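# Four arms stack four empty cartons in the middle

## Task

Build a stack from the four empty cartons at the centre of the table: a bottom layer of two cartons lying next to each other, then a top layer of two cartons laid crosswise over them, without crushing any carton.

## Robot and tools

Robots: four identical i2rt Big YAM arms named arm1, arm2, arm3 and arm4. Each has six revolute joints, a two-finger parallel gripper and a camera on its wrist (arm1_cam_wrist to arm4_cam_wrist). Four more cameras are fixed in the room: cam_a, cam_b, cam_near_a, cam_near_b. The arms act independently and never wait for one another.

Frames and units: every pose lives in one scene frame, in metres, origin on the floor, +z up. Orientations are quaternions written w, x, y, z. The feet: arm1 at (0.616, -0.593, 0.915), arm2 at (0.630, 0.561, 0.990), arm3 at (-0.613, 0.528, 0.902), arm4 at (-0.533, -0.636, 0.954); each foot looks along its own +x. Reach is roughly 1.0 m from the joint1 axis. The reported hand point sits midway between the finger pads, about 1 cm short of the tips; the fingers extend along the hand's +z and separate along its y. hand_target is where the currently commanded joints would put the hand.

move: the arguments are arm1, arm2, arm3, arm4 (each optional; one object per arm) and cameras. An arm missing from the call keeps whatever it was last told. Inside an arm's object:
- joints: absolute targets keyed by name. joint1_rad -2.879..2.879 (base yaw, positive counter-clockwise seen from above), joint2_rad 0..3.141 (shoulder, rises then tips forward as it grows), joint3_rad 0..3.019 (elbow, opens as it grows), joint4_rad -1.692..1.57 (hand pitch, positive lifts fingers), joint5_rad -1.57..1.57 (hand sideways, positive toward the arm's right), joint6_rad -2.094..2.094 (roll, positive clockwise viewed from behind), all radians; gripper_m 0..0.093, the fingertip gap in metres.
- min_time_s: 0.1..8 s, a lower bound on how long that arm's joint moves take.
- target: seven numbers [x, y, z, qw, qx, qy, qz], an absolute hand pose in the scene frame. The hand travels in a straight line toward it starting from its hand_target. When target is used, joints may contain only gripper_m.
- speed: top linear speed of that straight path, 0.002..0.5 m/s (default 0.25); rotation is capped at twice the value in rad/s. Only valid alongside target.
All straight-line paths in one call finish at the same moment, paced by the slowest; each lasts 0.5 to 10 s and is cut off at 10 s. No action exceeds 15 s. Paths ignore obstacles and other arms. The controller limits each step to 100 mm and 20 degrees from the measured hand, so the hand lags, may drift, may overshoot speed near full stretch, and often stops a centimetre or more off. cameras: a list of camera names, "all", or [] for none; omitted means none for an action, all for an empty call. An empty move call reports every arm's full state plus images and the scene number.

wait: seconds 0..10, optional cameras. Commands nothing new; the scene continues.

zoom_image: camera name and region [x0, y0, x1, y1] in pixels of that camera's latest image, origin top-left, at most 504 by 504. Works only for cameras in the newest image set.

read_manual: returns licence texts only. finished_scene: argument scene (current scene number); irreversible, make it the last call of the reply, and only once the stack stands unaided.

Reading results: the move line gives, per arm sent a motion, "done" or its worst status. joint_status and hand_status per motion: off_target (stopped short, may still push); time_out (the arm's joints retarget near where they stood and keep pushing; on_its_own lists those not yet settled; sending a joint its current reading relieves it); not_followed (a safety check blocked it, often reported as "joint command not followed" or "pose unreachable"; the arm may keep trying until given new targets). In on_its_own, "held at" is the commanded target, not the reading. Arms under "as last shown" were not in the call and show "not commanded". The pictures line orders the images, which can trail the state slightly. Joint velocities are rad/s (gripper m/s); "within noise" means effectively still. Joint torques are total drive output including gravity, noisy and offset; entries 3 and 4 wrap at ±28 N m. A refused call (bad range) cancels every later move, wait and finished_scene in the same reply; an invalid call (unknown key) does not.

Gripper: gripping a rigid part, the reading comes out up to 5 mm under its width (some grippers up to 2 mm over); empty and closed reads 0 to 3 mm. Force is light just under the first-contact reading and reaches the 50 to 64 N per pad limit about 5 mm below it. Cartons are soft: command a gap only slightly under contact width so they are not crushed. Open well above the reading to release.

Hazards: arms pushing hard on each other, or one gripper closing on another's fingers, ends the scene; the self-collision check can be late and permits fingers, housings and wrist cameras to meet, so keep arms apart. Arms do not halt on contact and keep pushing. Do not drop cartons from height, release them while moving, slam into the table or knock anything out of the work area. Loose objects can be nudged occasionally. Long pushing, holding loads or stretched poses heat motors: MOTOR HOT appears at 85 °C; at 100 °C an OVER-TEMPERATURE FAULT drops the arm for 30 to 60 s or more, after which affected keys say limit_stop_at_motor_heat and need resending. The scene keeps running while you think, holding the last command.

Cameras: calibration (K, distortion, T_world_to_cam, pos_world) is supplied per camera; room cameras can be off by a couple of degrees and millimetres, wrist camera poses follow the arm's joint readings and inherit their errors.

Each tool is called after "Emit:" as a command line: name --argument value for each argument, lists and objects as JSON in quotes; but a table of rows of numbers goes row by row, as --pt "numbers of a row", without its own name.

## Session

Emit:
move

Scene clock: 0.00 s.
Joint torques (N m): no reading
Heat: arm1: hottest joint1_rad 40 °C; arm2: hottest joint6_rad 40 °C; arm3: hottest joint1_rad 38 °C; arm4: hottest joint1_rad 44 °C.
Joint velocities: within noise
arm1.joint_positions: joint1_rad=+0.179 joint2_rad=+0.617 joint3_rad=+1.406 joint4_rad=-1.417 joint5_rad=+0.111 joint6_rad=+0.340 gripper_m=+0.09396
arm1.joint_status: not commanded
arm1.hand: x=+0.4488 y=-0.4458 z=+1.4458 quat_wxyz=(-0.114, +0.775, -0.438, -0.441) (m; scene frame)
arm1.hand_target: x=+0.4505 y=-0.4470 z=+1.4581 quat_wxyz=(-0.116, +0.769, -0.435, -0.454) (m; scene frame)
arm1.hand_status: not commanded
arm2.joint_positions: joint1_rad=+0.227 joint2_rad=+0.633 joint3_rad=+1.333 joint4_rad=-1.225 joint5_rad=+0.246 joint6_rad=-0.317 gripper_m=+0.09396
arm2.joint_status: not commanded
arm2.hand: x=+0.4552 y=+0.3696 z=+1.5254 quat_wxyz=(-0.061, -0.719, -0.473, +0.506) (m; scene frame)
arm2.hand_target: x=+0.4565 y=+0.3716 z=+1.5387 quat_wxyz=(-0.066, -0.714, -0.467, +0.518) (m; scene frame)
arm2.hand_status: not commanded
arm3.joint_positions: joint1_rad=+0.178 joint2_rad=+0.626 joint3_rad=+1.315 joint4_rad=-1.505 joint5_rad=+0.218 joint6_rad=+0.357 gripper_m=+0.09396
arm3.joint_status: not commanded
arm3.hand: x=-0.4782 y=+0.3534 z=+1.3744 quat_wxyz=(-0.342, -0.512, -0.770, +0.165) (m; scene frame)
arm3.hand_target: x=-0.4791 y=+0.3541 z=+1.3875 quat_wxyz=(-0.356, -0.511, -0.765, +0.167) (m; scene frame)
arm3.hand_status: not commanded
arm4.joint_positions: joint1_rad=-0.391 joint2_rad=+0.618 joint3_rad=+1.439 joint4_rad=-1.280 joint5_rad=-0.275 joint6_rad=+0.302 gripper_m=+0.09396
arm4.joint_status: not commanded
arm4.hand: x=-0.3703 y=-0.4693 z=+1.5318 quat_wxyz=(-0.420, +0.196, -0.821, -0.333) (m; scene frame)
arm4.hand_target: x=-0.3731 y=-0.4712 z=+1.5415 quat_wxyz=(-0.429, +0.196, -0.815, -0.337) (m; scene frame)
arm4.hand_status: not commanded
pictures: arm1_cam_wrist, arm2_cam_wrist, arm3_cam_wrist, arm4_cam_wrist, cam_a, cam_b, cam_near_a, cam_near_b

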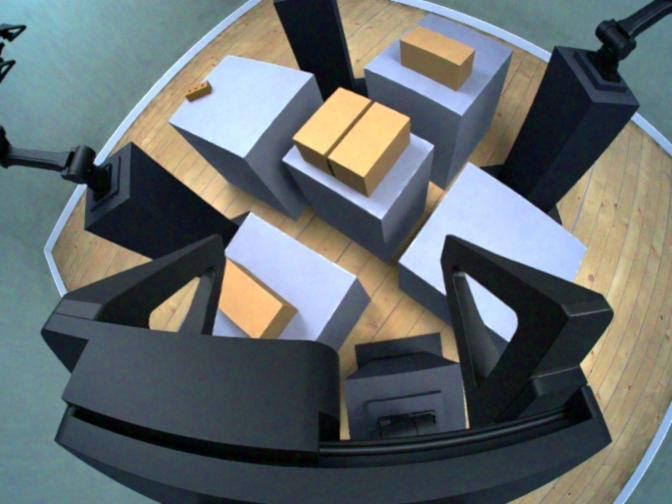

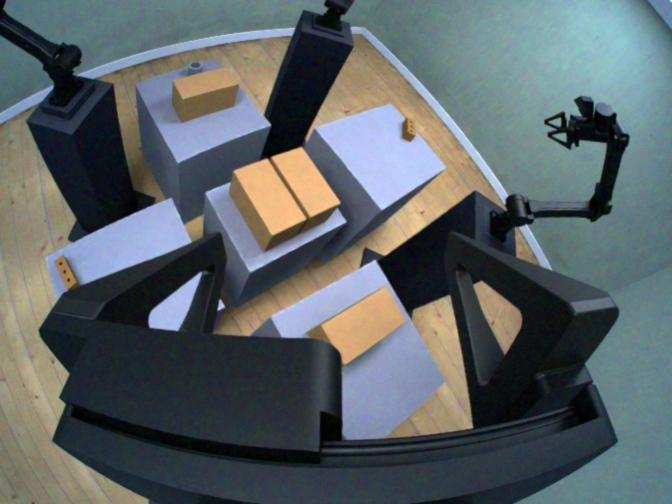

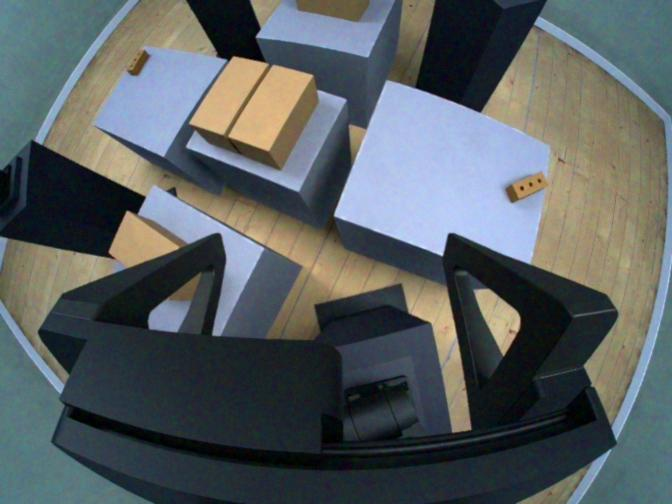

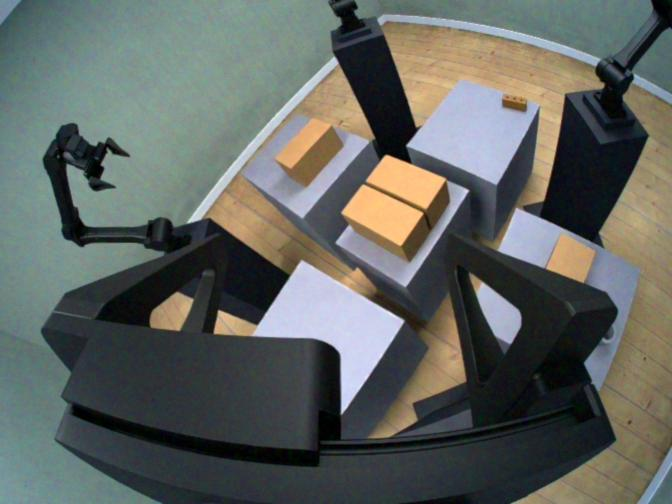

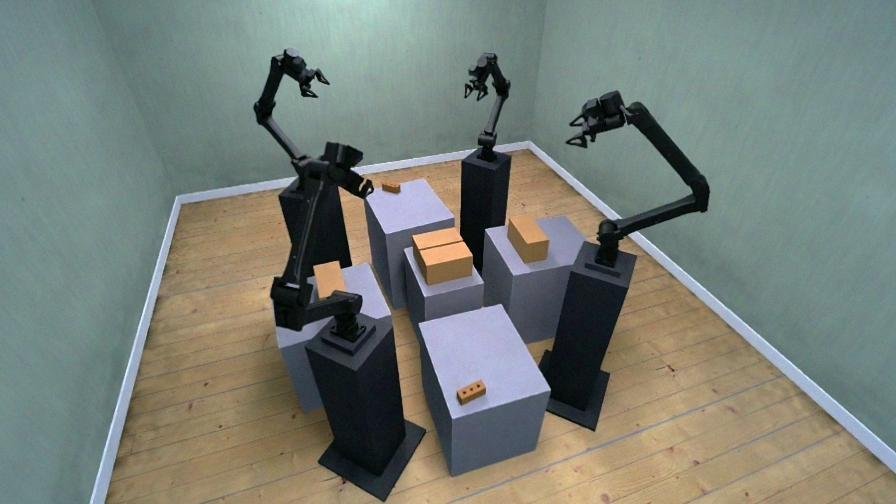

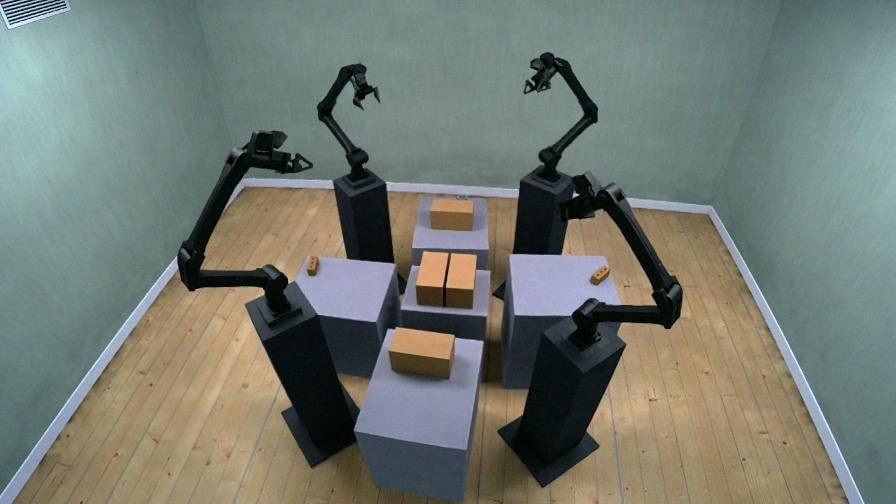

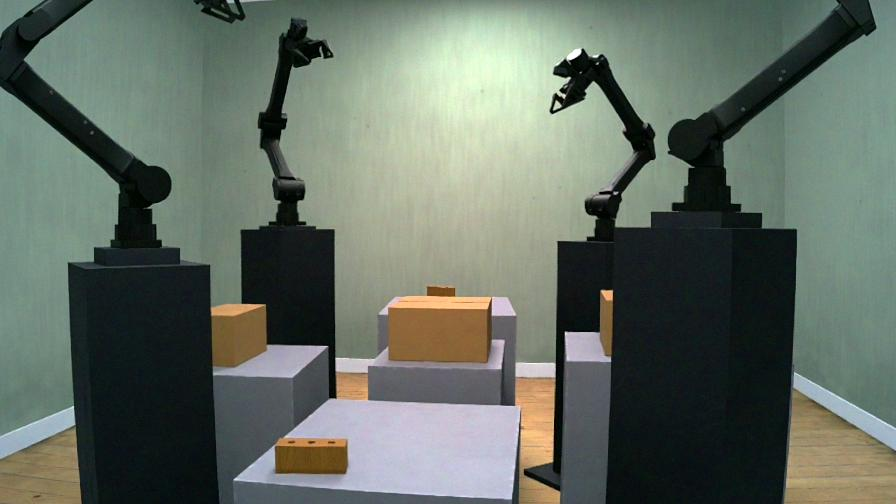

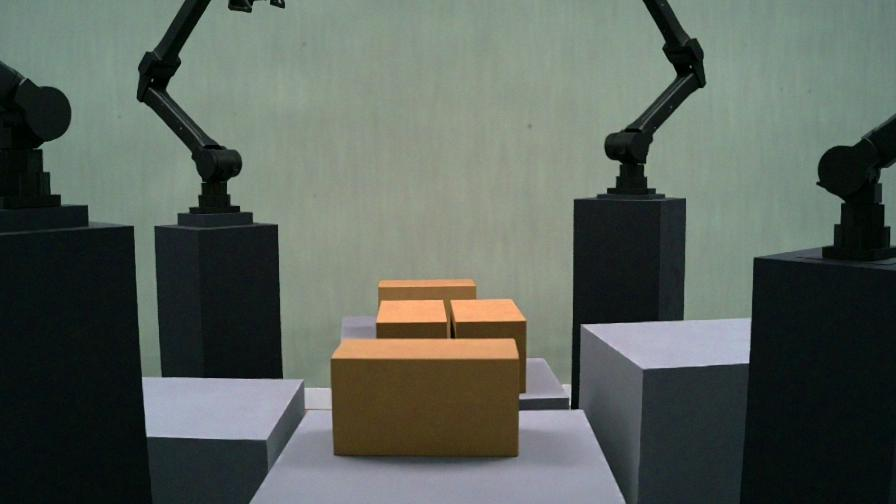

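Emit:
zoom_image --camera "cam_b" --region '[340, 170, 540, 400]'

Emit:
zoom_image --camera "cam_near_b" --region '[300, 260, 600, 480]'

Emit:
zoom_image --camera "cam_a" --region '[270, 200, 570, 360]'

Emit:
zoom_image --camera "cam_near_a" --region '[200, 260, 640, 480]'

Scaled by 2.191 from the camera's 896x504 image, which has a finer 1280x720 frame.

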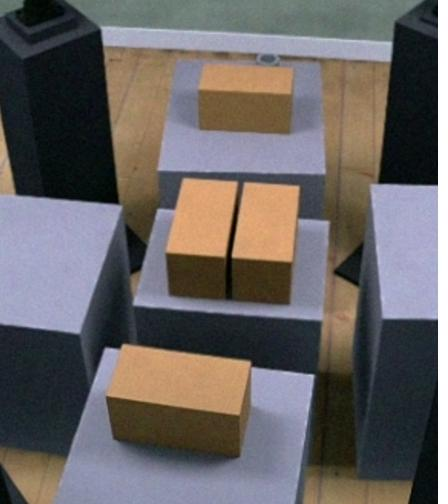

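Scaled by 1.680 from the camera's 896x504 image, which has a finer 1280x720 frame.

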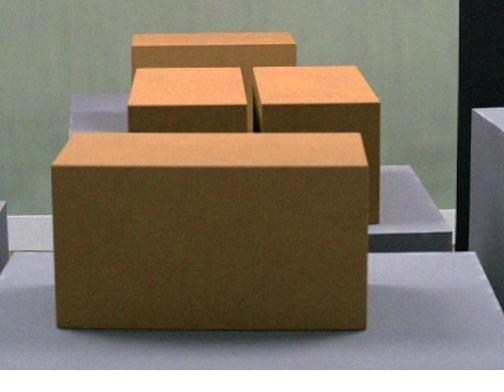

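Scaled by 1.680 from the camera's 896x504 image, which has a finer 1280x720 frame.

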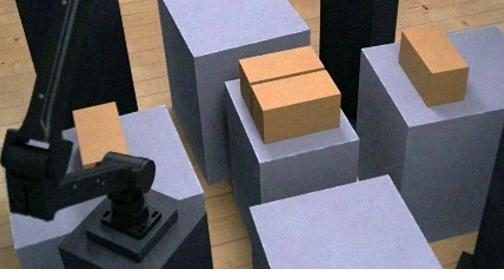

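Scaled by 1.145 from the camera's 896x504 image, which has a finer 1280x720 frame.

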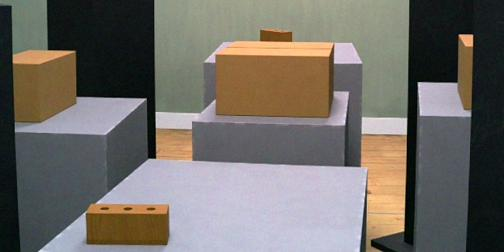

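Emit:
zoom_image --camera "arm3_cam_wrist" --region '[90, 30, 410, 270]'

Emit:
zoom_image --camera "arm1_cam_wrist" --region '[210, 20, 510, 340]'

Emit:
zoom_image --camera "arm2_cam_wrist" --region '[120, 50, 440, 370]'

Emit:
zoom_image --camera "arm4_cam_wrist" --region '[240, 80, 640, 380]'

Scaled by 1.575 from the camera's 672x504 image, which has a finer 960x720 frame.

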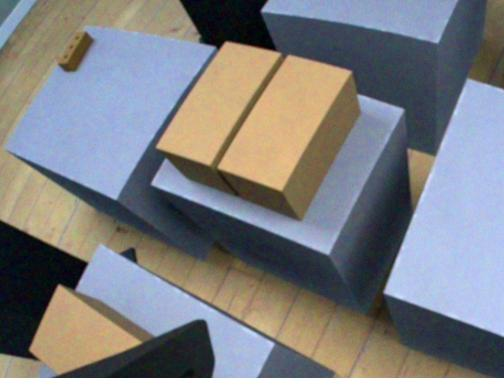

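Scaled by 1.575 from the camera's 672x504 image, which has a finer 960x720 frame.

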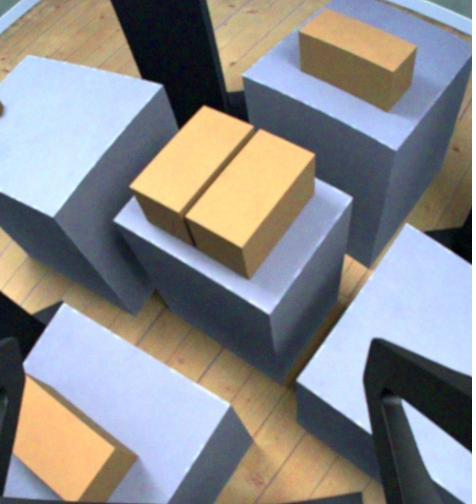

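Scaled by 1.575 from the camera's 672x504 image, which has a finer 960x720 frame.

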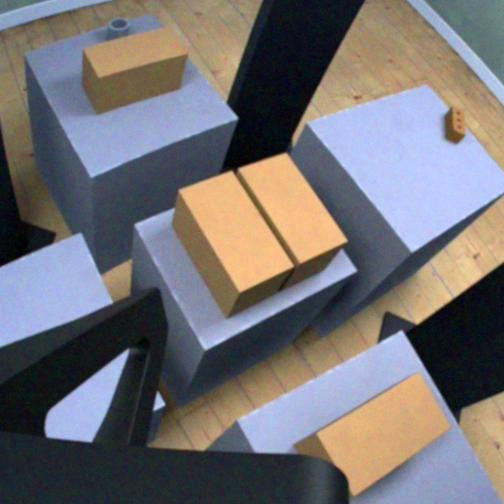

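Scaled by 1.260 from the camera's 672x504 image, which has a finer 960x720 frame.

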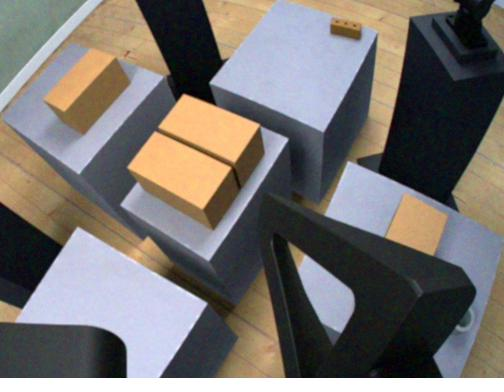

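Emit:
move --arm2 '{"target":[0.36,0.49,0.86,0,0.866,0,-0.5]}' --arm3 '{"target":[-0.26,0.49,0.86,0.5,0,0.866,0]}' --arm1 '{"target":[0.38,-0.56,0.9,0,0.866,0,-0.5]}' --arm4 '{"target":[-0.24,-0.56,0.9,0.5,0,0.866,0]}' --cameras '["all"]'

Scene clock: 25.97 s.
Joint torques (N m): arm1=[-0.15 3.19 10.37 1.22 0.05 0.15] | arm2=[1.55 3.19 13.56 1.48 0.1 -0.08] | arm3=[0.5 -7.3 -0.44 2.41 -0.17 0.14] | arm4=[0.09 1.26 13.59 1.26 0.15 -0.17]
Heat: arm1: hottest joint1_rad 39 °C; arm2: hottest joint6_rad 39 °C; arm3: hottest joint1_rad 37 °C; arm4: hottest joint1_rad 43 °C.
move: arm1 not_followed; arm2 not_followed; arm3 done; arm4 not_followed
Joint velocities: within noise
arm1.joint_positions: joint1_rad=+0.343 joint2_rad=-0.004 joint3_rad=+0.099 joint4_rad=-0.769 joint5_rad=-0.261 joint6_rad=-0.080 gripper_m=+0.09396
arm1.joint_status: not commanded
arm1.on_its_own: joint1_rad is held at +0.343, not at its first target +0.179; joint2_rad is held at -0.004, not at its first target +0.618; joint3_rad is held at +0.126, not at its first target +1.430; joint4_rad is held at -0.776, not at its first target -1.411; joint5_rad is held at -0.258, not at its first target +0.111; joint6_rad is held at -0.073, not at its first target +0.340
arm1.hand: x=+0.4054 y=-0.5364 z=+1.0014 quat_wxyz=(-0.004, +0.886, -0.116, -0.449) (m; scene frame)
arm1.hand_target: x=+0.4039 y=-0.5350 z=+1.0158 quat_wxyz=(-0.007, +0.881, -0.118, -0.457) (m; scene frame)
arm1.hand_status: not_followed (0.107 m and 14.7 deg from the pose sent, 0.562 m and 53.8 deg at the start; pose on its path clipped on 42 of 126 steps; a joint's target at an end of its range on 69 of 126 steps)
arm2.joint_positions: joint1_rad=-0.004 joint2_rad=+0.189 joint3_rad=+0.065 joint4_rad=-0.481 joint5_rad=+0.436 joint6_rad=+0.072 gripper_m=+0.09396
arm2.joint_status: not commanded
arm2.on_its_own: joint1_rad is held at +0.001, not at its first target +0.227; joint2_rad is held at +0.189, not at its first target +0.634; joint3_rad is held at +0.100, not at its first target +1.357; joint4_rad is held at -0.492, not at its first target -1.219; joint5_rad is held at +0.433, not at its first target +0.246; joint6_rad is held at +0.064, not at its first target -0.317
arm2.hand: x=+0.4107 y=+0.4560 z=+1.0811 quat_wxyz=(-0.007, -0.847, -0.195, +0.495) (m; scene frame)
arm2.hand_target: x=+0.4082 y=+0.4514 z=+1.0991 quat_wxyz=(-0.012, -0.841, -0.197, +0.504) (m; scene frame)
arm2.hand_status: not_followed (0.229 m and 22.5 deg from the pose sent, 0.683 m and 57.8 deg at the start; pose on its path clipped on 62 of 131 steps; a joint's target at an end of its range on 71 of 131 steps)
arm3.joint_positions: joint1_rad=+0.721 joint2_rad=+1.952 joint3_rad=+0.164 joint4_rad=+1.248 joint5_rad=-0.151 joint6_rad=-0.097 gripper_m=+0.09396
arm3.joint_status: not commanded
arm3.hand: x=-0.2597 y=+0.4884 z=+0.8599 quat_wxyz=(-0.497, -0.002, -0.868, +0.002) (m; scene frame)
arm3.hand_target: x=-0.2600 y=+0.4900 z=+0.8600 quat_wxyz=(-0.500, +0.000, -0.866, +0.000) (m; scene frame)
arm3.hand_status: done (0.002 m and 0.5 deg from the pose sent, 0.575 m and 66.1 deg at the start)
arm4.joint_positions: joint1_rad=-0.437 joint2_rad=+0.290 joint3_rad=+0.054 joint4_rad=-0.360 joint5_rad=+0.300 joint6_rad=+0.281 gripper_m=+0.09396
arm4.joint_status: not commanded
arm4.on_its_own: joint1_rad is held at -0.437, not at its first target -0.391; joint2_rad is held at +0.277, not at its first target +0.617; joint3_rad is held at +0.082, not at its first target +1.457; joint4_rad is held at -0.368, not at its first target -1.277; joint5_rad is held at +0.297, not at its first target -0.275
arm4.hand: x=-0.2940 y=-0.5499 z=+1.0337 quat_wxyz=(-0.477, +0.049, -0.875, -0.068) (m; scene frame)
arm4.hand_target: x=-0.2895 y=-0.5467 z=+1.0509 quat_wxyz=(-0.489, +0.047, -0.868, -0.075) (m; scene frame)
arm4.hand_status: not_followed (0.145 m and 10.0 deg from the pose sent, 0.651 m and 45.8 deg at the start; pose on its path clipped on 37 of 116 steps; a joint's target at an end of its range on 44 of 116 steps)
pictures: arm1_cam_wrist, arm2_cam_wrist, arm3_cam_wrist, arm4_cam_wrist, cam_a, cam_b, cam_near_a, cam_near_b
pose unreachable (arm1 arm): on one or more control steps of this call this arm could not follow its commanded pose, so it was not sent that pose on those steps. On the call's last step it was still not sent that pose. It may still have moved: this result reports where it is.
cause: moving toward the commanded pose would bring two parts of the arm too close to each other (its shoulder (the part past joint 1) and its wrist (the part past joint 5), 23 mm apart when it was first held).
pose unreachable (arm2 arm): on one or more control steps of this call this arm could not follow its commanded pose, so it was not sent that pose on those steps. On the call's last step it was still not sent that pose. It may still have moved: this result reports where it is.
cause: moving toward the commanded pose would bring two parts of the arm too close to each other (its shoulder (the part past joint 1) and its forearm (the part past joint 3), 36 mm apart when it was first held).
pose unreachable (arm4 arm): on one or more control steps of this call this arm could not follow its commanded pose, so it was not sent that pose on those steps. On the call's last step it was still not sent that pose. It may still have moved: this result reports where it is.
cause: moving toward the commanded pose would bring two parts of the arm too close to each other (its shoulder (the part past joint 1) and its forearm (the part past joint 3), 29 mm apart when it was first held).
camera_calibration:
arm1_cam_wrist: T_world_to_cam=[[0.198319, 0.975994, -0.0900317, 0.532876], [0.926367, -0.216653, -0.308068, -0.179797], [-0.320178, -0.0223067, -0.947095, 1.19074], [0, 0, 0, 1]] pos_world=[0.442128, -0.532476, 1.12033]
arm2_cam_wrist: T_world_to_cam=[[-0.339202, 0.923093, 0.181222, -0.476986], [0.834253, 0.384199, -0.395491, -0.0852377], [-0.4347, 0.0170338, -0.900414, 1.26938], [0, 0, 0, 1]] pos_world=[0.461115, 0.451428, 1.1957]
arm3_cam_wrist: T_world_to_cam=[[-0.00195089, -0.999977, 0.00654793, 0.48185], [-0.907214, -0.000984658, -0.420668, 0.130973], [0.420665, -0.00676105, -0.907191, 1.01548], [0, 0, 0, 1]] pos_world=[-0.307414, 0.488833, 0.973172]
arm4_cam_wrist: T_world_to_cam=[[0.159608, -0.985091, -0.0641931, -0.431438], [-0.917824, -0.124137, -0.377081, 0.0552848], [0.36349, 0.119103, -0.923953, 1.25011], [0, 0, 0, 1]] pos_world=[-0.3348, -0.567035, 1.14819]

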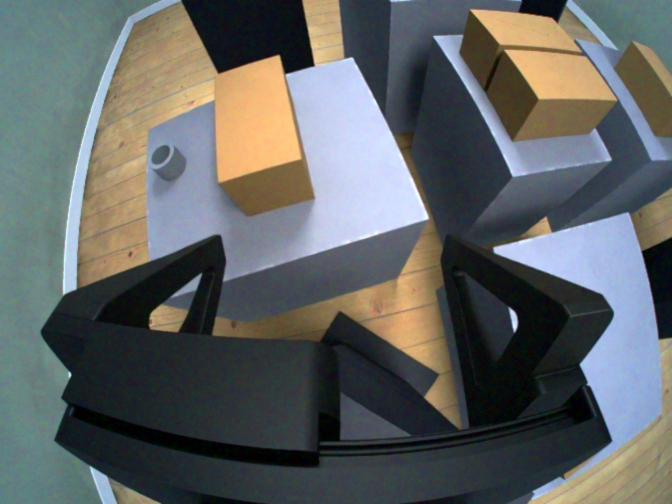

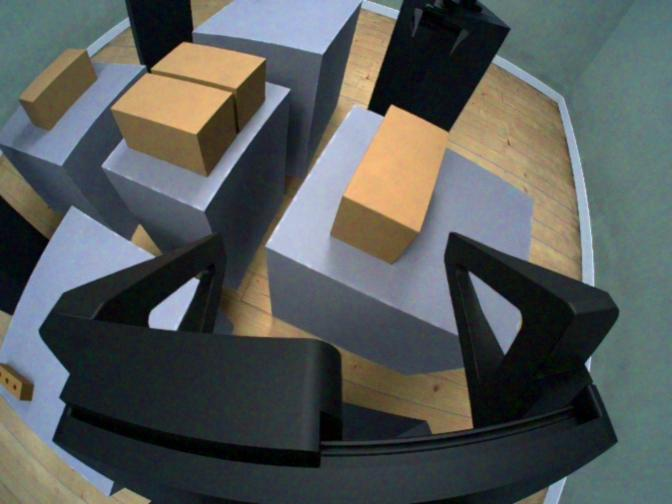

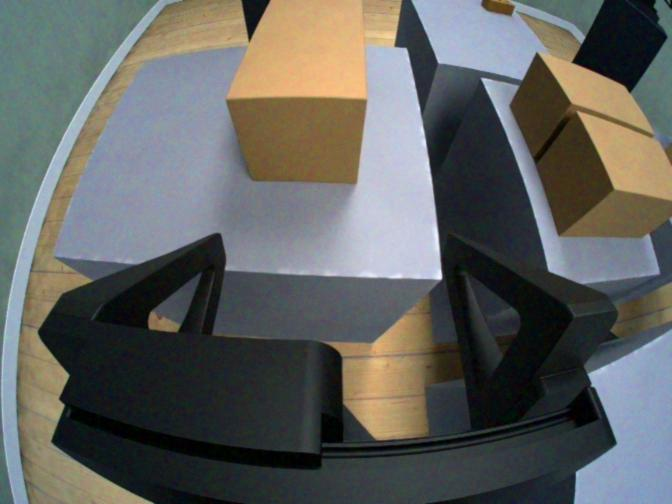

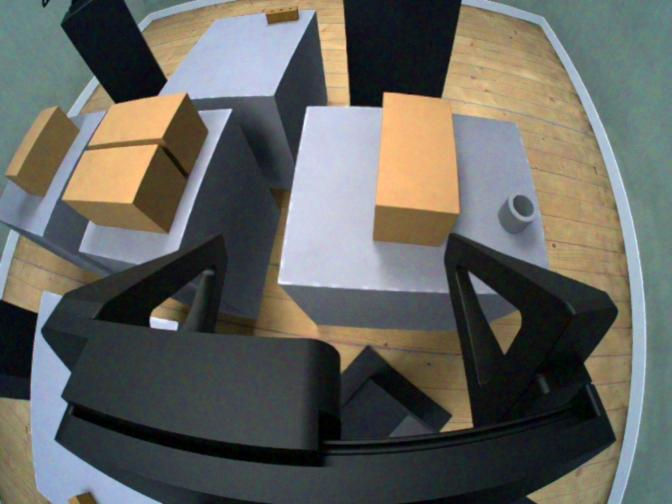

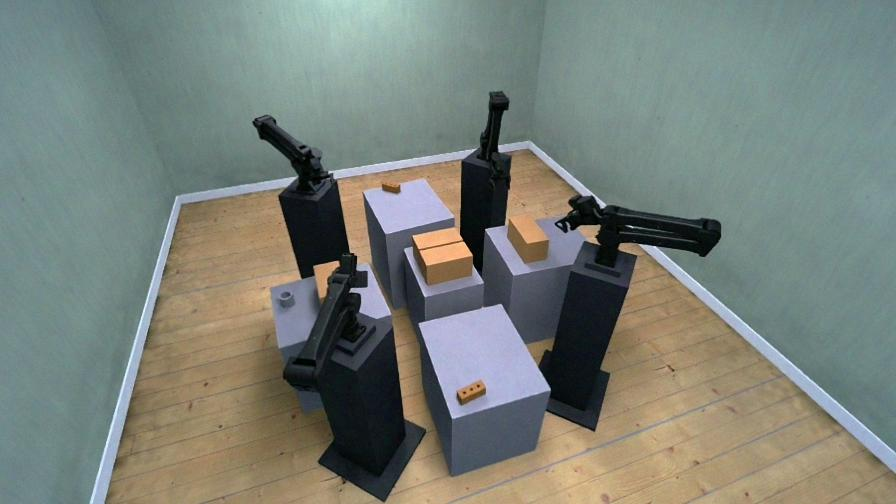

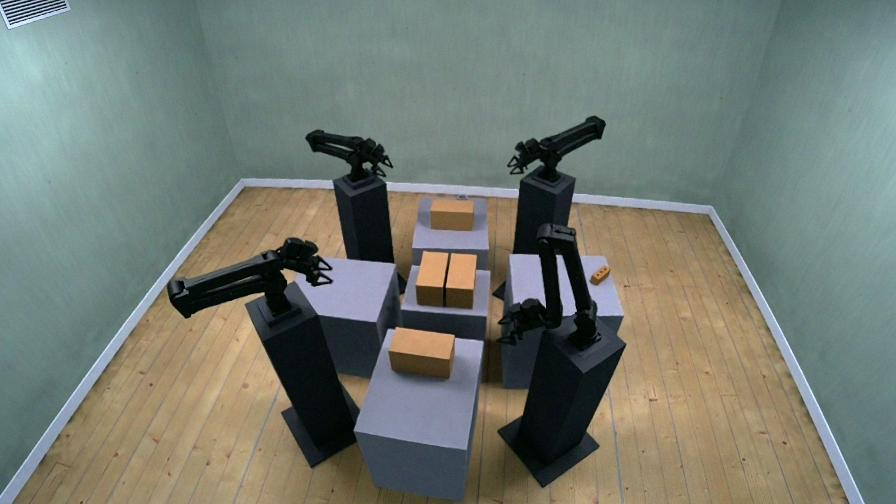

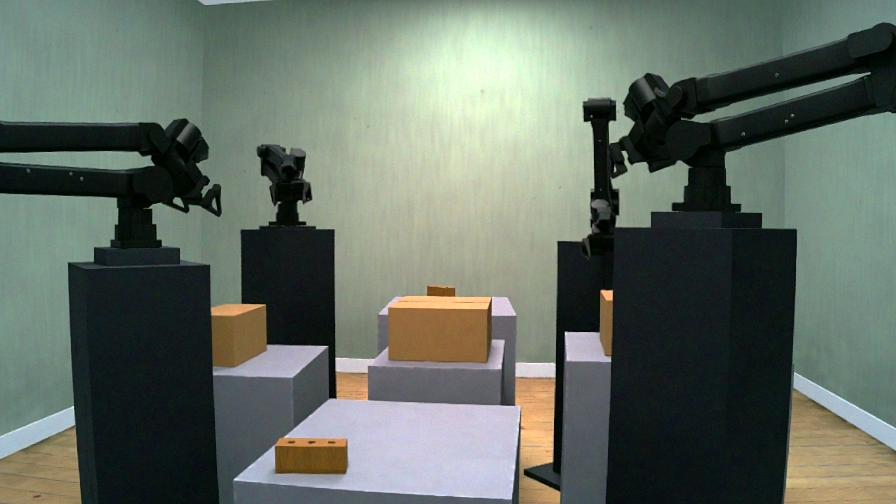

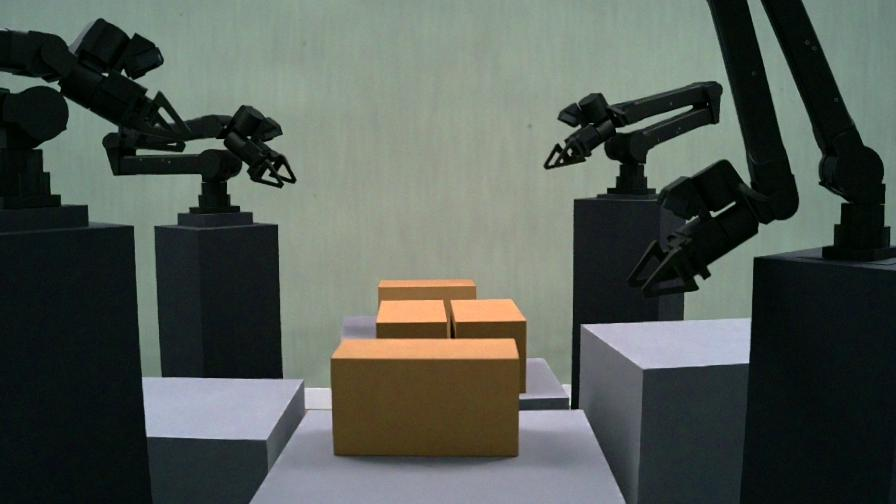

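Emit:
move --arm2 '{"joints":{"joint1_rad":-0.447,"joint2_rad":1.2,"joint3_rad":0.6,"joint4_rad":-0.2,"joint5_rad":0.15,"joint6_rad":0},"min_time_s":2.5}' --arm1 '{"joints":{"joint1_rad":0.927,"joint2_rad":1.2,"joint3_rad":0.6,"joint4_rad":-0.2,"joint5_rad":0.1,"joint6_rad":0},"min_time_s":2.5}' --arm4 '{"joints":{"joint1_rad":-0.917,"joint2_rad":1.2,"joint3_rad":0.6,"joint4_rad":-0.2,"joint5_rad":0.05,"joint6_rad":0},"min_time_s":2.5}' --cameras '[]'

Emit:
move --arm2 '{"joints":{"joint1_rad":-0.447,"joint2_rad":1.89,"joint3_rad":0.38,"joint4_rad":0.73,"joint5_rad":0.15,"joint6_rad":0},"min_time_s":2}' --arm1 '{"joints":{"joint1_rad":0.927,"joint2_rad":1.81,"joint3_rad":0.38,"joint4_rad":0.65,"joint5_rad":0.1,"joint6_rad":0},"min_time_s":2}' --arm4 '{"joints":{"joint1_rad":-0.917,"joint2_rad":1.91,"joint3_rad":0.38,"joint4_rad":0.77,"joint5_rad":0.05,"joint6_rad":0},"min_time_s":2}' --arm3 '{"target":[-0.16,0.49,0.9,0.383,0,0.924,0]}' --cameras '["all"]'

Scene clock: 38.40 s.
Joint torques (N m): arm1=[1.08 -4.37 10.67 1.98 0.2 0.17] | arm2=[-0.15 -3.78 13.72 2.74 -0.05 -0.05] | arm3=[0.44 -7.59 -0.46 2.29 -0.17 0.14] | arm4=[-0.73 -5.71 14.11 1.87 0.07 -0.23]
Heat: arm1: hottest joint3_rad 42 °C; arm2: hottest joint3_rad 41 °C; arm3: hottest joint1_rad 37 °C; arm4: hottest joint1_rad 43 °C.
move: arm1 done; arm2 done; arm4 done
Joint velocities: within noise
arm1.joint_positions: joint1_rad=+0.913 joint2_rad=+1.189 joint3_rad=+0.544 joint4_rad=-0.218 joint5_rad=+0.096 joint6_rad=-0.007 gripper_m=+0.09396
arm1.joint_status: all done
arm1.hand: x=+0.2066 y=-0.6176 z=+1.0045 quat_wxyz=(-0.028, +0.937, +0.035, -0.348) (m; scene frame)
arm1.hand_target: x=+0.1813 y=-0.6258 z=+1.0302 quat_wxyz=(-0.024, +0.925, +0.035, -0.378) (m; scene frame)
arm1.hand_status: not commanded
arm2.joint_positions: joint1_rad=-0.437 joint2_rad=+1.190 joint3_rad=+0.543 joint4_rad=-0.220 joint5_rad=+0.154 joint6_rad=+0.010 gripper_m=+0.09396
arm2.joint_status: all done
arm2.hand: x=+0.2348 y=+0.4581 z=+1.0829 quat_wxyz=(+0.014, -0.927, -0.119, +0.354) (m; scene frame)
arm2.hand_target: x=+0.2089 y=+0.4530 z=+1.1096 quat_wxyz=(+0.010, -0.916, -0.116, +0.385) (m; scene frame)
arm2.hand_status: not commanded
arm3: as last shown
arm4.joint_positions: joint1_rad=-0.902 joint2_rad=+1.185 joint3_rad=+0.544 joint4_rad=-0.214 joint5_rad=+0.052 joint6_rad=+0.009 gripper_m=+0.09396
arm4.joint_status: all done
arm4.hand: x=-0.1225 y=-0.6097 z=+1.0455 quat_wxyz=(-0.351, +0.028, -0.936, +0.007) (m; scene frame)
arm4.hand_target: x=-0.0972 y=-0.6136 z=+1.0689 quat_wxyz=(-0.377, +0.025, -0.926, +0.009) (m; scene frame)
arm4.hand_status: not commanded
pictures: none
No camera images: "cameras" was empty.

Scene clock: 41.00 s.
Joint torques (N m): arm1=[1.08 -6.71 1.72 2.09 0.19 0.16] | arm2=[-0.21 -6.71 1.81 2.93 -0.09 -0.09] | arm3=[1.38 -9.05 7.16 1.09 0.17 0.19] | arm4=[-1.03 -9.23 1.54 1.91 0.06 -0.25]
Heat: arm1: hottest joint3_rad 42 °C; arm2: hottest joint3_rad 40 °C; arm3: hottest joint1_rad 37 °C; arm4: hottest joint1_rad 43 °C.
move: arm1 done; arm2 done; arm3 off_target; arm4 done
Joint velocities: within noise
arm1.joint_positions: joint1_rad=+0.913 joint2_rad=+1.798 joint3_rad=+0.385 joint4_rad=+0.631 joint5_rad=+0.097 joint6_rad=-0.007 gripper_m=+0.09396
arm1.joint_status: all done
arm1.hand: x=+0.2075 y=-0.6175 z=+0.8475 quat_wxyz=(-0.026, +0.922, +0.032, -0.385) (m; scene frame)
arm1.hand_target: x=+0.2097 y=-0.6226 z=+0.8452 quat_wxyz=(-0.023, +0.921, +0.034, -0.387) (m; scene frame)
arm1.hand_status: not commanded
arm2.joint_positions: joint1_rad=-0.437 joint2_rad=+1.880 joint3_rad=+0.385 joint4_rad=+0.709 joint5_rad=+0.154 joint6_rad=+0.009 gripper_m=+0.09396
arm2.joint_status: all done
arm2.hand: x=+0.2365 y=+0.4589 z=+0.9092 quat_wxyz=(+0.007, -0.913, -0.114, +0.392) (m; scene frame)
arm2.hand_target: x=+0.2372 y=+0.4625 z=+0.9077 quat_wxyz=(+0.008, -0.912, -0.115, +0.394) (m; scene frame)
arm2.hand_status: not commanded
arm3.joint_positions: joint1_rad=+0.780 joint2_rad=+1.582 joint3_rad=+0.485 joint4_rad=+0.284 joint5_rad=-0.079 joint6_rad=-0.088 gripper_m=+0.09396
arm3.joint_status: not commanded
arm3.hand: x=-0.1767 y=+0.4865 z=+0.8916 quat_wxyz=(-0.373, -0.003, -0.928, +0.001) (m; scene frame)
arm3.hand_target: x=-0.1605 y=+0.4901 z=+0.9005 quat_wxyz=(-0.383, +0.000, -0.924, +0.000) (m; scene frame)
arm3.hand_status: off_target (0.019 m and 1.3 deg from the pose sent, 0.107 m and 14.6 deg at the start)
arm4.joint_positions: joint1_rad=-0.902 joint2_rad=+1.892 joint3_rad=+0.388 joint4_rad=+0.756 joint5_rad=+0.052 joint6_rad=+0.008 gripper_m=+0.09396
arm4.joint_status: all done
arm4.hand: x=-0.1203 y=-0.6092 z=+0.8726 quat_wxyz=(-0.401, +0.026, -0.916, +0.004) (m; scene frame)
arm4.hand_target: x=-0.1257 y=-0.6154 z=+0.8668 quat_wxyz=(-0.396, +0.024, -0.918, +0.008) (m; scene frame)
arm4.hand_status: not commanded
pictures: arm1_cam_wrist, arm2_cam_wrist, arm3_cam_wrist, arm4_cam_wrist, cam_a, cam_b, cam_near_a, cam_near_b
camera_calibration:
arm1_cam_wrist: T_world_to_cam=[[-0.0505085, 0.995737, 0.0771744, 0.559568], [0.982747, 0.0633183, -0.173779, -0.0141415], [-0.177925, 0.0670656, -0.981756, 1.03485], [0, 0, 0, 1]] pos_world=[0.226285, -0.62569, 0.970324]
arm2_cam_wrist: T_world_to_cam=[[-0.204732, 0.973571, 0.101212, -0.489799], [0.957418, 0.220686, -0.186141, -0.153443], [-0.203558, 0.0587926, -0.977296, 1.03496], [0, 0, 0, 1]] pos_world=[0.257306, 0.449869, 1.03248]
arm3_cam_wrist: T_world_to_cam=[[-0.00276468, -0.999992, 0.00282922, 0.483047], [-0.987681, 0.00228797, -0.156464, -0.0317604], [0.156456, -0.00322694, -0.98768, 1.03261], [0, 0, 0, 1]] pos_world=[-0.191592, 0.486448, 1.01355]
arm4_cam_wrist: T_world_to_cam=[[0.054257, -0.997967, 0.0334231, -0.63364], [-0.976991, -0.0599714, -0.204676, 0.0280806], [0.206265, -0.021549, -0.978259, 0.988064], [0, 0, 0, 1]] pos_world=[-0.141989, -0.609377, 0.993508]

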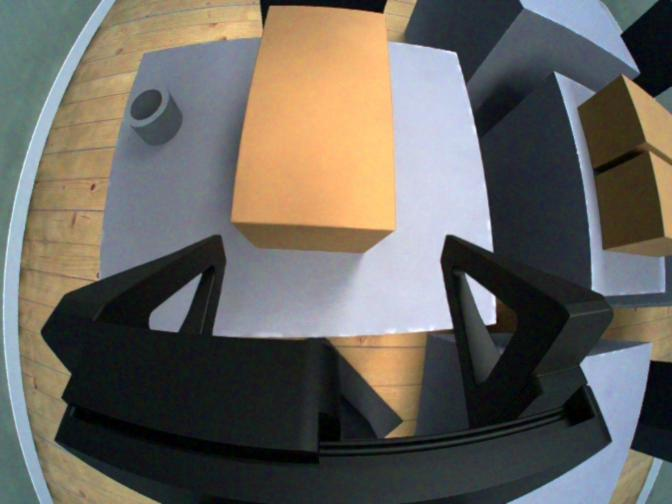

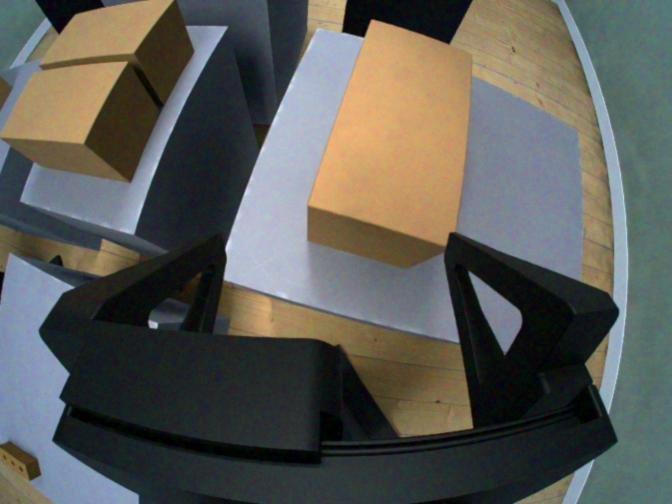

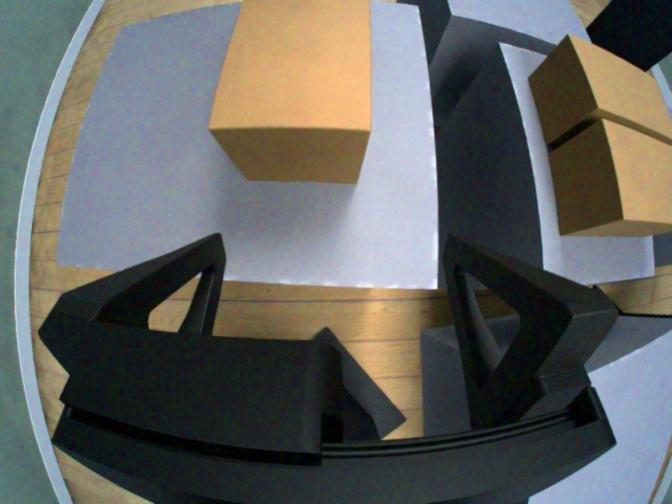

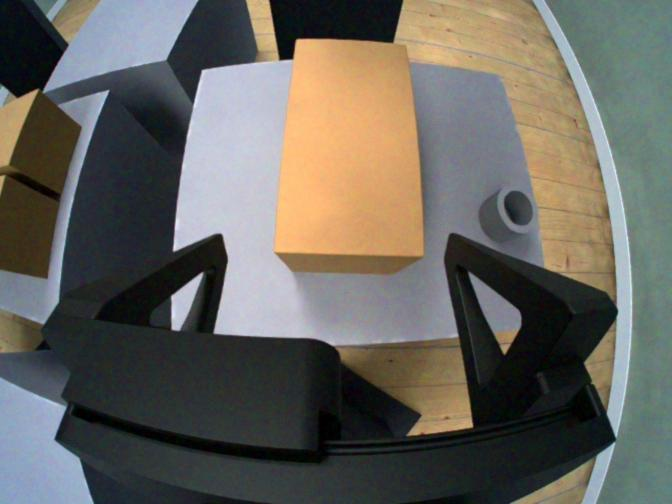

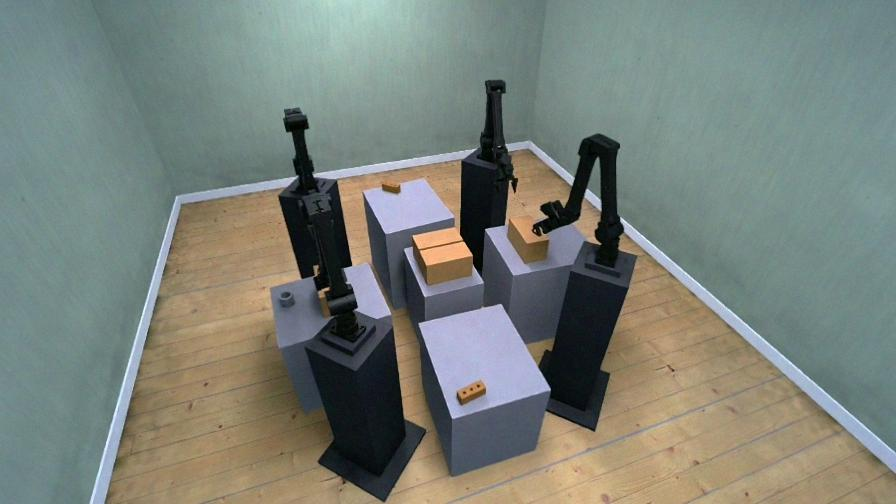

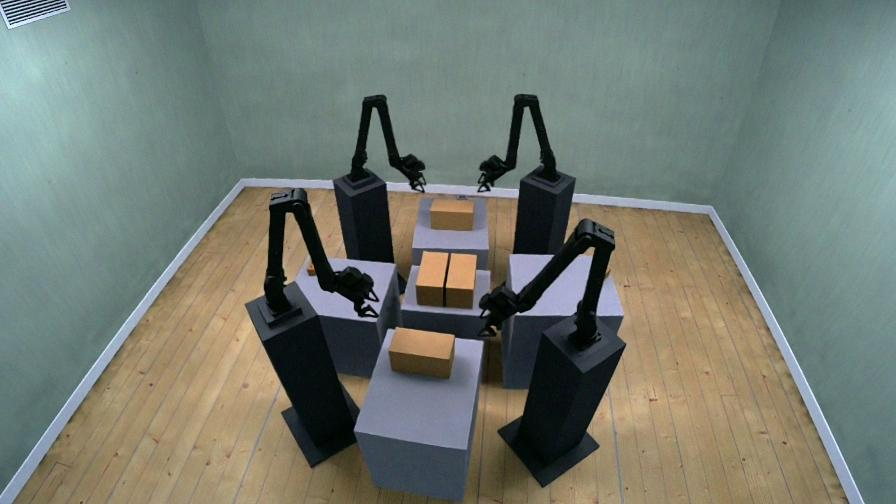

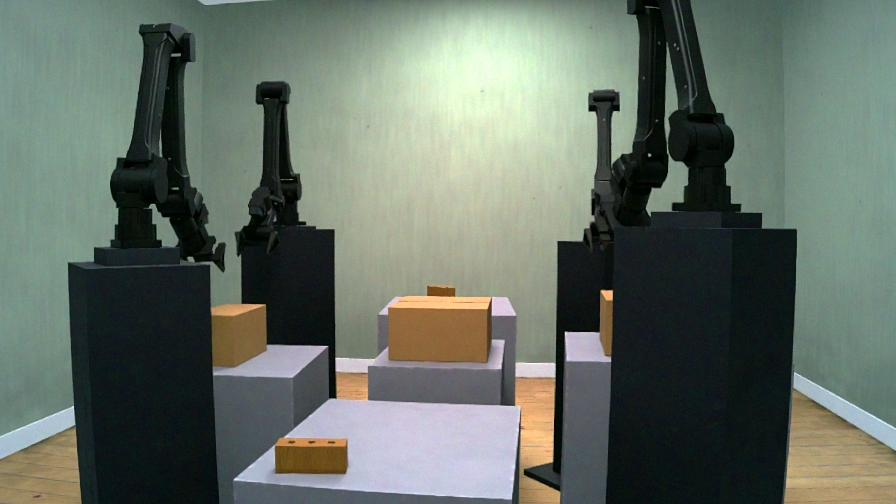

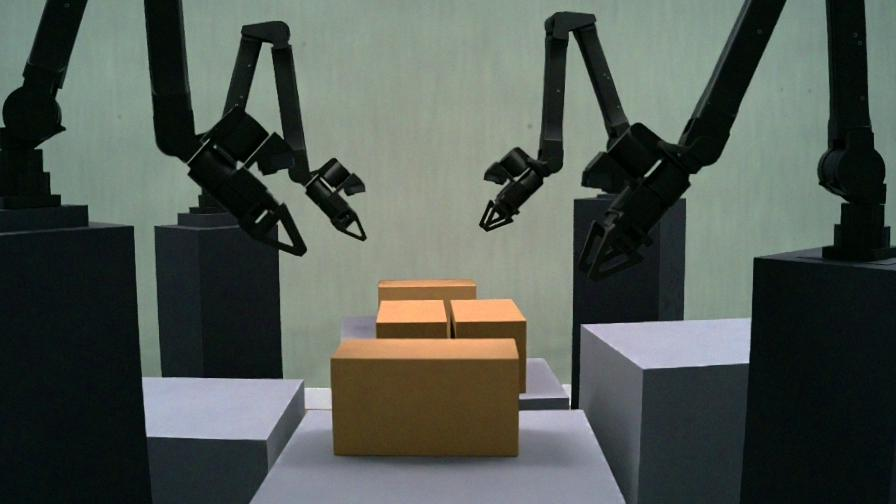

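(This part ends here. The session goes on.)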